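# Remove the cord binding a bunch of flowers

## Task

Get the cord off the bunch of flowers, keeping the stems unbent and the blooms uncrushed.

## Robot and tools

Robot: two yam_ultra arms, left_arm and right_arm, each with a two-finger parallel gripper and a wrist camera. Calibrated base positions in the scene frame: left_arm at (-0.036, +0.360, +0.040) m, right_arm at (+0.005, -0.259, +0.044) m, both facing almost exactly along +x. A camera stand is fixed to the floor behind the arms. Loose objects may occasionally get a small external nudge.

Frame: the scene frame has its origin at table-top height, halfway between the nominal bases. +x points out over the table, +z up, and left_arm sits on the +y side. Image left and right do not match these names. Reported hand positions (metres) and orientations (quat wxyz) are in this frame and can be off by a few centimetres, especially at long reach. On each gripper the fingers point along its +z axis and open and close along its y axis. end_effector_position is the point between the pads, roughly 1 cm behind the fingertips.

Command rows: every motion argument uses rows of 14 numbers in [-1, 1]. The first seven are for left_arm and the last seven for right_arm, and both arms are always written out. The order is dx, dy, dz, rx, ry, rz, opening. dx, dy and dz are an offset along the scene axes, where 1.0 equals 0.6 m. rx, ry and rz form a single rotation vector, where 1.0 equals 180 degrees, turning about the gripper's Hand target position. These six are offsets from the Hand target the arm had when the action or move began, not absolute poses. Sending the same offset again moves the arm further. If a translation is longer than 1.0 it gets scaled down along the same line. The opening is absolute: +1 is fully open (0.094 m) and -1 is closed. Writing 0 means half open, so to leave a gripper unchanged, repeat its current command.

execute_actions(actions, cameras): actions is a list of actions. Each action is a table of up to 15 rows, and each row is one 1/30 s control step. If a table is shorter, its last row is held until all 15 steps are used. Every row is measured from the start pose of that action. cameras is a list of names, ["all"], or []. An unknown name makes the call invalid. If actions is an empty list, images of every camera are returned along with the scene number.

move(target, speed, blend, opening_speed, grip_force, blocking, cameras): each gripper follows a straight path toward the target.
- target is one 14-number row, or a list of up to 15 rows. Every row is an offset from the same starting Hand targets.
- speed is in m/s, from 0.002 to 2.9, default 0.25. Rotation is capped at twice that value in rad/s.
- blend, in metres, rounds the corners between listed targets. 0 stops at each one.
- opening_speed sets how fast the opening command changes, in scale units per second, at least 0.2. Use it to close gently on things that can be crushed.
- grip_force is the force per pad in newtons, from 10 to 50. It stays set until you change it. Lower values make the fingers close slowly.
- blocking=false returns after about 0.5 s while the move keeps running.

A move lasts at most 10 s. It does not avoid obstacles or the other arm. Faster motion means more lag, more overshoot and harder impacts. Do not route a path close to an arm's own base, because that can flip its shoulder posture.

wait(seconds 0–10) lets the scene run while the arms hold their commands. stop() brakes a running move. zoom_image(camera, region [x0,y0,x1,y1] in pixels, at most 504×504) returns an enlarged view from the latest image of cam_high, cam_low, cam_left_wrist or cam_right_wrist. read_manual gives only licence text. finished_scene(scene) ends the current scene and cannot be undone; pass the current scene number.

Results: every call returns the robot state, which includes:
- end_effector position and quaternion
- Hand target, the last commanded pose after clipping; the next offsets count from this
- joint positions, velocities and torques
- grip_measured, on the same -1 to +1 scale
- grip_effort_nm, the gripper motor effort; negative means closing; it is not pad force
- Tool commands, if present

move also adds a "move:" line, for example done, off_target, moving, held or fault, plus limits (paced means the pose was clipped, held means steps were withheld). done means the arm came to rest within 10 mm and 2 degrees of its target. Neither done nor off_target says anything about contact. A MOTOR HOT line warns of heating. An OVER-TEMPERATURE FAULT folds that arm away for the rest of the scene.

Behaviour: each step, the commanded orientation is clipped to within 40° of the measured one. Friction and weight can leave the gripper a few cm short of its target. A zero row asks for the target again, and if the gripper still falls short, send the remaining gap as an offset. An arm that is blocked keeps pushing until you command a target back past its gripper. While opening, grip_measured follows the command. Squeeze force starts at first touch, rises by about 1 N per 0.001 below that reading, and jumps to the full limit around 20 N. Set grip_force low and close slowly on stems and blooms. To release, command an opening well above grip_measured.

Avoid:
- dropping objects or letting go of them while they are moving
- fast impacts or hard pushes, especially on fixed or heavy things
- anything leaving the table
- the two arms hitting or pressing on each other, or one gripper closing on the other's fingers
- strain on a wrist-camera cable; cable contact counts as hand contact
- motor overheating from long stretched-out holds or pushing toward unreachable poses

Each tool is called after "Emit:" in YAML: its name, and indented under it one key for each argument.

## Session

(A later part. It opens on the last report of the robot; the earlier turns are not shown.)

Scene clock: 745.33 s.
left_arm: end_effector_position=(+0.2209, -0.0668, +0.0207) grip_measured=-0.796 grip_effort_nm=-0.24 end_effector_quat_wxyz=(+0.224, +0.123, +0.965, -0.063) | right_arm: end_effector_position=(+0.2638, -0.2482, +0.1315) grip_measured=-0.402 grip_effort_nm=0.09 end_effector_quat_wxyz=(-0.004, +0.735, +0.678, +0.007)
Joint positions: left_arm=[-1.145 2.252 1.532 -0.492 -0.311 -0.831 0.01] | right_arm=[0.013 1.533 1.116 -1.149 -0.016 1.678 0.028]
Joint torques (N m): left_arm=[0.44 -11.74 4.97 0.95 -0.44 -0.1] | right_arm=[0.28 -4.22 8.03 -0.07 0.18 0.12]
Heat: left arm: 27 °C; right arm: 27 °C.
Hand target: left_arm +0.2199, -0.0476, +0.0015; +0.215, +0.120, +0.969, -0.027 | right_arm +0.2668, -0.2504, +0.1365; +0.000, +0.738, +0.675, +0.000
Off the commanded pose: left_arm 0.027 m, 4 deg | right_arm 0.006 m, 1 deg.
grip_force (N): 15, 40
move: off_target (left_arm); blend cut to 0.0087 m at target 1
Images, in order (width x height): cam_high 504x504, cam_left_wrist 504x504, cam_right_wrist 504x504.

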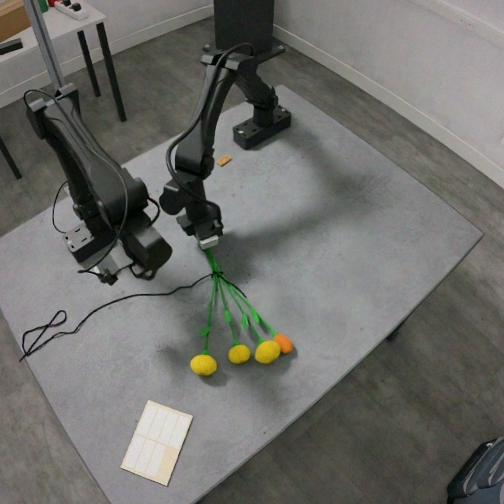

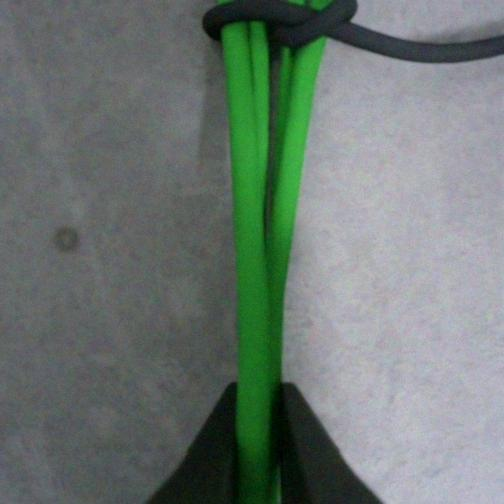

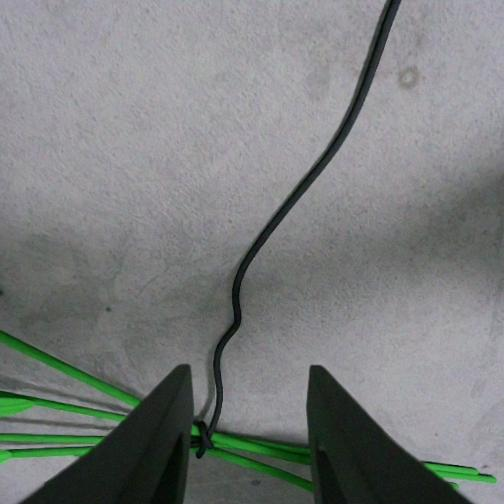

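Emit:
move:
  target:
    - [0.0,0.0,0.0,0,0,0,-0.8, -0.007,0.0,-0.195,0,0,0.0,-0.4]
  speed: 0.15
  cameras: ["cam_right_wrist"]

Scene clock: 759.50 s.
left_arm: end_effector_position=(+0.2209, -0.0668, +0.0207) grip_measured=-0.796 grip_effort_nm=-0.24 end_effector_quat_wxyz=(+0.224, +0.123, +0.965, -0.063) | right_arm: end_effector_position=(+0.2650, -0.2483, +0.0241) grip_measured=-0.402 grip_effort_nm=0.09 end_effector_quat_wxyz=(-0.003, +0.736, +0.677, +0.008)
Joint positions: left_arm=[-1.145 2.252 1.532 -0.492 -0.311 -0.831 0.01] | right_arm=[0.013 1.706 0.831 -0.687 -0.016 1.68 0.028]
Joint torques (N m): left_arm=[0.44 -11.84 5.01 0.94 -0.44 -0.09] | right_arm=[0.27 -4.97 4.12 0.33 0.15 0.02]
Heat: left arm: 27 °C; right arm: 27 °C.
Hand target: left_arm +0.2199, -0.0476, +0.0015; +0.215, +0.120, +0.969, -0.027 | right_arm +0.2627, -0.2504, +0.0195; +0.000, +0.738, +0.675, +0.000
Off the commanded pose: left_arm 0.027 m, 4 deg | right_arm 0.006 m, 1 deg.
grip_force (N): 15, 40
move: off_target (left_arm)
Images, in order (width x height): cam_right_wrist 504x504.

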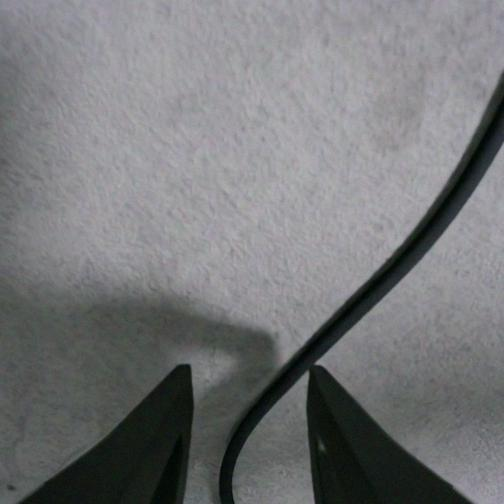

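Emit:
move:
  target:
    - [0.0,0.0,0.0,0,0,0,-0.8, -0.012,0.0,0.0,0,0,0.0,-0.4]
    - [0.0,0.0,0.0,0,0,0,-0.8, -0.012,0.0,-0.024,0,0,0.0,-0.4]
    - [0.0,0.0,0.0,0,0,0,-0.8, -0.012,0.0,-0.024,0,0,0.0,-0.95]
  speed: 0.08
  opening_speed: 1.5
  cameras: ["cam_right_wrist"]

Scene clock: 771.80 s.
left_arm: end_effector_position=(+0.2209, -0.0668, +0.0207) grip_measured=-0.796 grip_effort_nm=-0.24 end_effector_quat_wxyz=(+0.224, +0.123, +0.965, -0.063) | right_arm: end_effector_position=(+0.2606, -0.2483, +0.0112) grip_measured=-0.948 grip_effort_nm=-0.83 end_effector_quat_wxyz=(+0.000, +0.736, +0.677, +0.011)
Joint positions: left_arm=[-1.145 2.252 1.532 -0.492 -0.311 -0.831 0.01] | right_arm=[0.013 1.719 0.781 -0.617 -0.016 1.681 0.002]
Joint torques (N m): left_arm=[0.51 -11.66 5.07 0.97 -0.44 -0.11] | right_arm=[0.27 -4.82 3.43 0.36 0.17 0.04]
Heat: left arm: 27 °C; right arm: 26 °C.
Hand target: left_arm +0.2198, -0.0477, +0.0015; +0.215, +0.119, +0.969, -0.027 | right_arm +0.2553, -0.2504, +0.0050; +0.000, +0.737, +0.675, -0.001
Off the commanded pose: left_arm 0.027 m, 4 deg | right_arm 0.008 m, 1 deg.
grip_force (N): 15, 40
move: off_target (left_arm)
Images, in order (width x height): cam_right_wrist 504x504.

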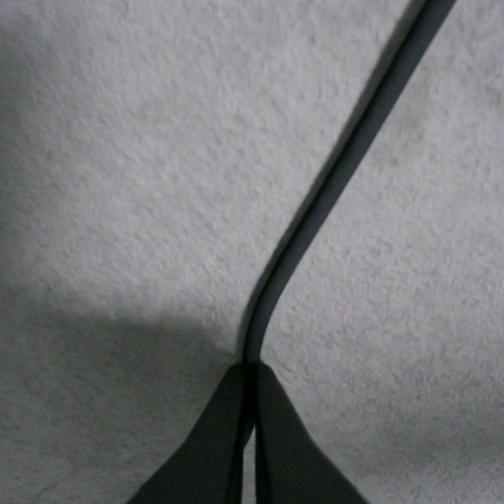

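Emit:
move:
  target:
    - [0.0,0.0,0.0,0,0,0,-0.8, 0.0,-0.08,0.09,0,0,0.0,-0.95]
    - [0.0,0.0,0.0,0,0,0,-0.8, -0.02,-0.33,0.09,0,0,0.0,-0.95]
  speed: [0.1,0.08]
  blend: [0.02,0]
  cameras: ["cam_left_wrist","cam_high"]

Scene clock: 780.30 s.
left_arm: end_effector_position=(+0.2207, -0.0668, +0.0206) grip_measured=-0.796 grip_effort_nm=-0.24 end_effector_quat_wxyz=(+0.224, +0.123, +0.965, -0.063) | right_arm: end_effector_position=(+0.2429, -0.4433, +0.0572) grip_measured=-0.949 grip_effort_nm=-0.85 end_effector_quat_wxyz=(+0.003, +0.739, +0.674, +0.007)
Joint positions: left_arm=[-1.145 2.252 1.532 -0.492 -0.309 -0.832 0.01] | right_arm=[-0.683 1.777 1.071 -0.857 -0.012 0.994 0.002]
Joint torques (N m): left_arm=[0.49 -11.89 5.01 0.99 -0.49 -0.09] | right_arm=[-0.17 -5.67 7.32 -0.03 0.14 -0.14]
Heat: left arm: 27 °C; right arm: 26 °C.
Hand target: left_arm +0.2198, -0.0477, +0.0015; +0.215, +0.119, +0.969, -0.027 | right_arm +0.2434, -0.4484, +0.0591; +0.000, +0.737, +0.675, +0.000
Off the commanded pose: left_arm 0.027 m, 4 deg | right_arm 0.005 m, 1 deg.
grip_force (N): 15, 40
move: off_target (left_arm)
Images, in order (width x height): cam_high 504x504, cam_left_wrist 504x504.

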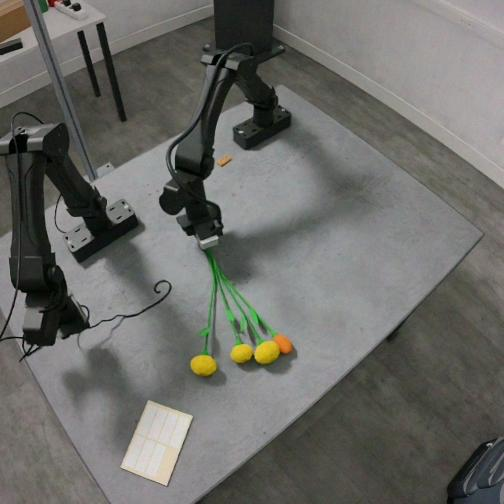

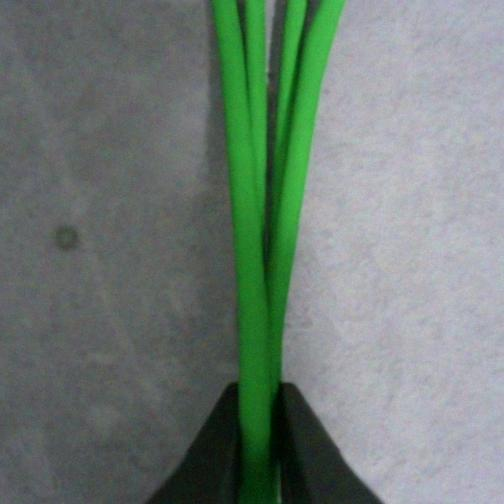

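Emit:
move:
  target:
    - [0.0,0.0,0.0,0,0,0,-0.8, -0.138,0.147,0.02,0,0,0.0,-0.95]
    - [0.0,0.0,0.0,0,0,0,-0.8, -0.138,0.147,-0.085,0,0,0.0,-0.95]
    - [0.0,0.0,0.02,0,0,0,0.2, -0.138,0.147,-0.085,0,0,0.0,-0.4]
    - [0.0,0.0,0.2,0,0,0,0.2, -0.138,0.147,0.12,0,0,0.0,-0.4]
  speed: [0.15,0.12,0.1,0.15]
  opening_speed: 1.0
  cameras: ["cam_left_wrist","cam_high","cam_low"]

Scene clock: 807.83 s.
left_arm: end_effector_position=(+0.2151, -0.0477, +0.1015) grip_measured=+0.198 grip_effort_nm=0.10 end_effector_quat_wxyz=(+0.203, +0.129, +0.970, -0.015) | right_arm: end_effector_position=(+0.1592, -0.3580, +0.1227) grip_measured=-0.402 grip_effort_nm=0.09 end_effector_quat_wxyz=(-0.010, +0.737, +0.676, +0.004)
Joint positions: left_arm=[-1.145 2.158 1.745 -0.905 -0.326 -0.834 0.056] | right_arm=[-0.601 1.26 0.857 -1.186 -0.012 1.07 0.028]
Joint torques (N m): left_arm=[0.57 -16.4 8.88 0.86 -0.26 -0.09] | right_arm=[0.49 -3.95 7.35 -0.03 0.13 0.06]
Heat: left arm: 28 °C; right arm: 27 °C.
Hand target: left_arm +0.2199, -0.0477, +0.1215; +0.215, +0.119, +0.969, -0.027 | right_arm +0.1606, -0.3601, +0.1311; +0.000, +0.737, +0.675, +0.000
Off the commanded pose: left_arm 0.020 m, 2 deg | right_arm 0.009 m, 1 deg.
grip_force (N): 15, 40
move: off_target (left_arm); target 3's new opening was sent with left_arm's hand 0.018 m and 4 deg from that target
Images, in order (width x height): cam_high 504x504, cam_low 504x504, cam_left_wrist 504x504.

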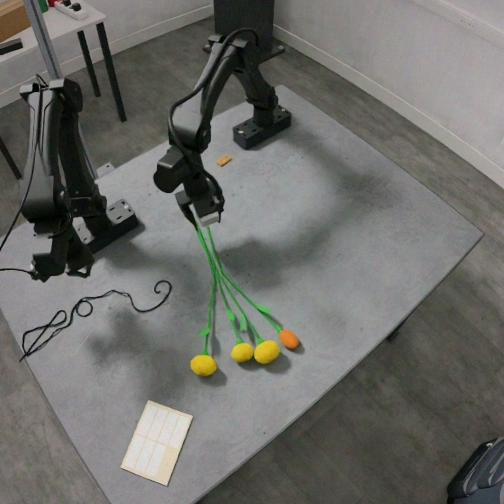

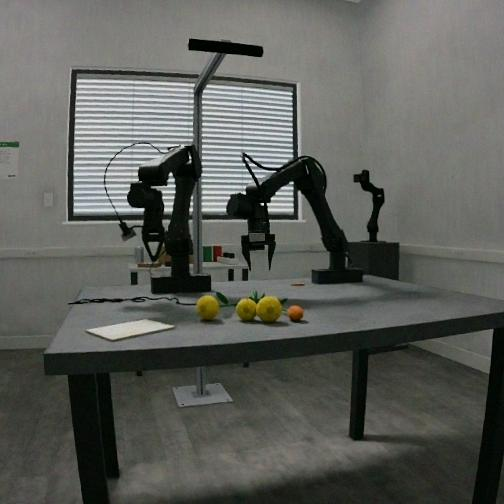

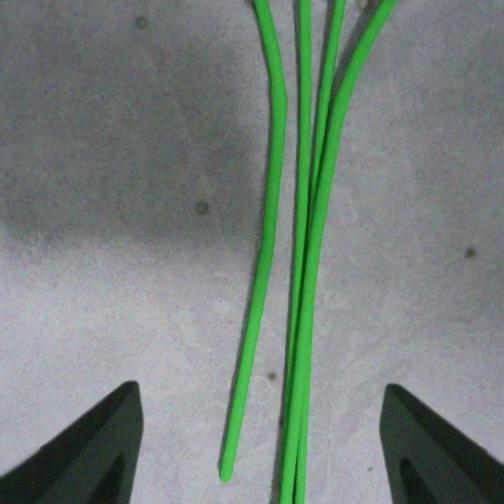

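Emit:
zoom_image:
  camera: "cam_high"
  region: [0, 260, 190, 390]

Scaled by 2.653 from the camera's 504x504 image, which has a finer 720x720 frame.

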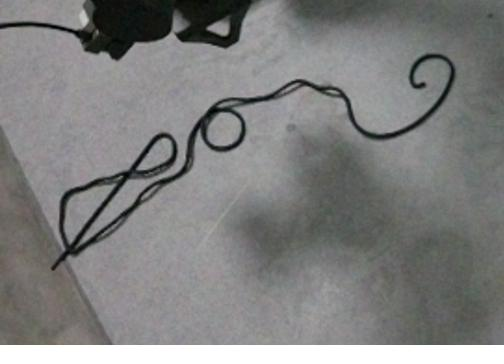

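Emit:
finished_scene:
  scene: 2

The scene is finished: the task was done.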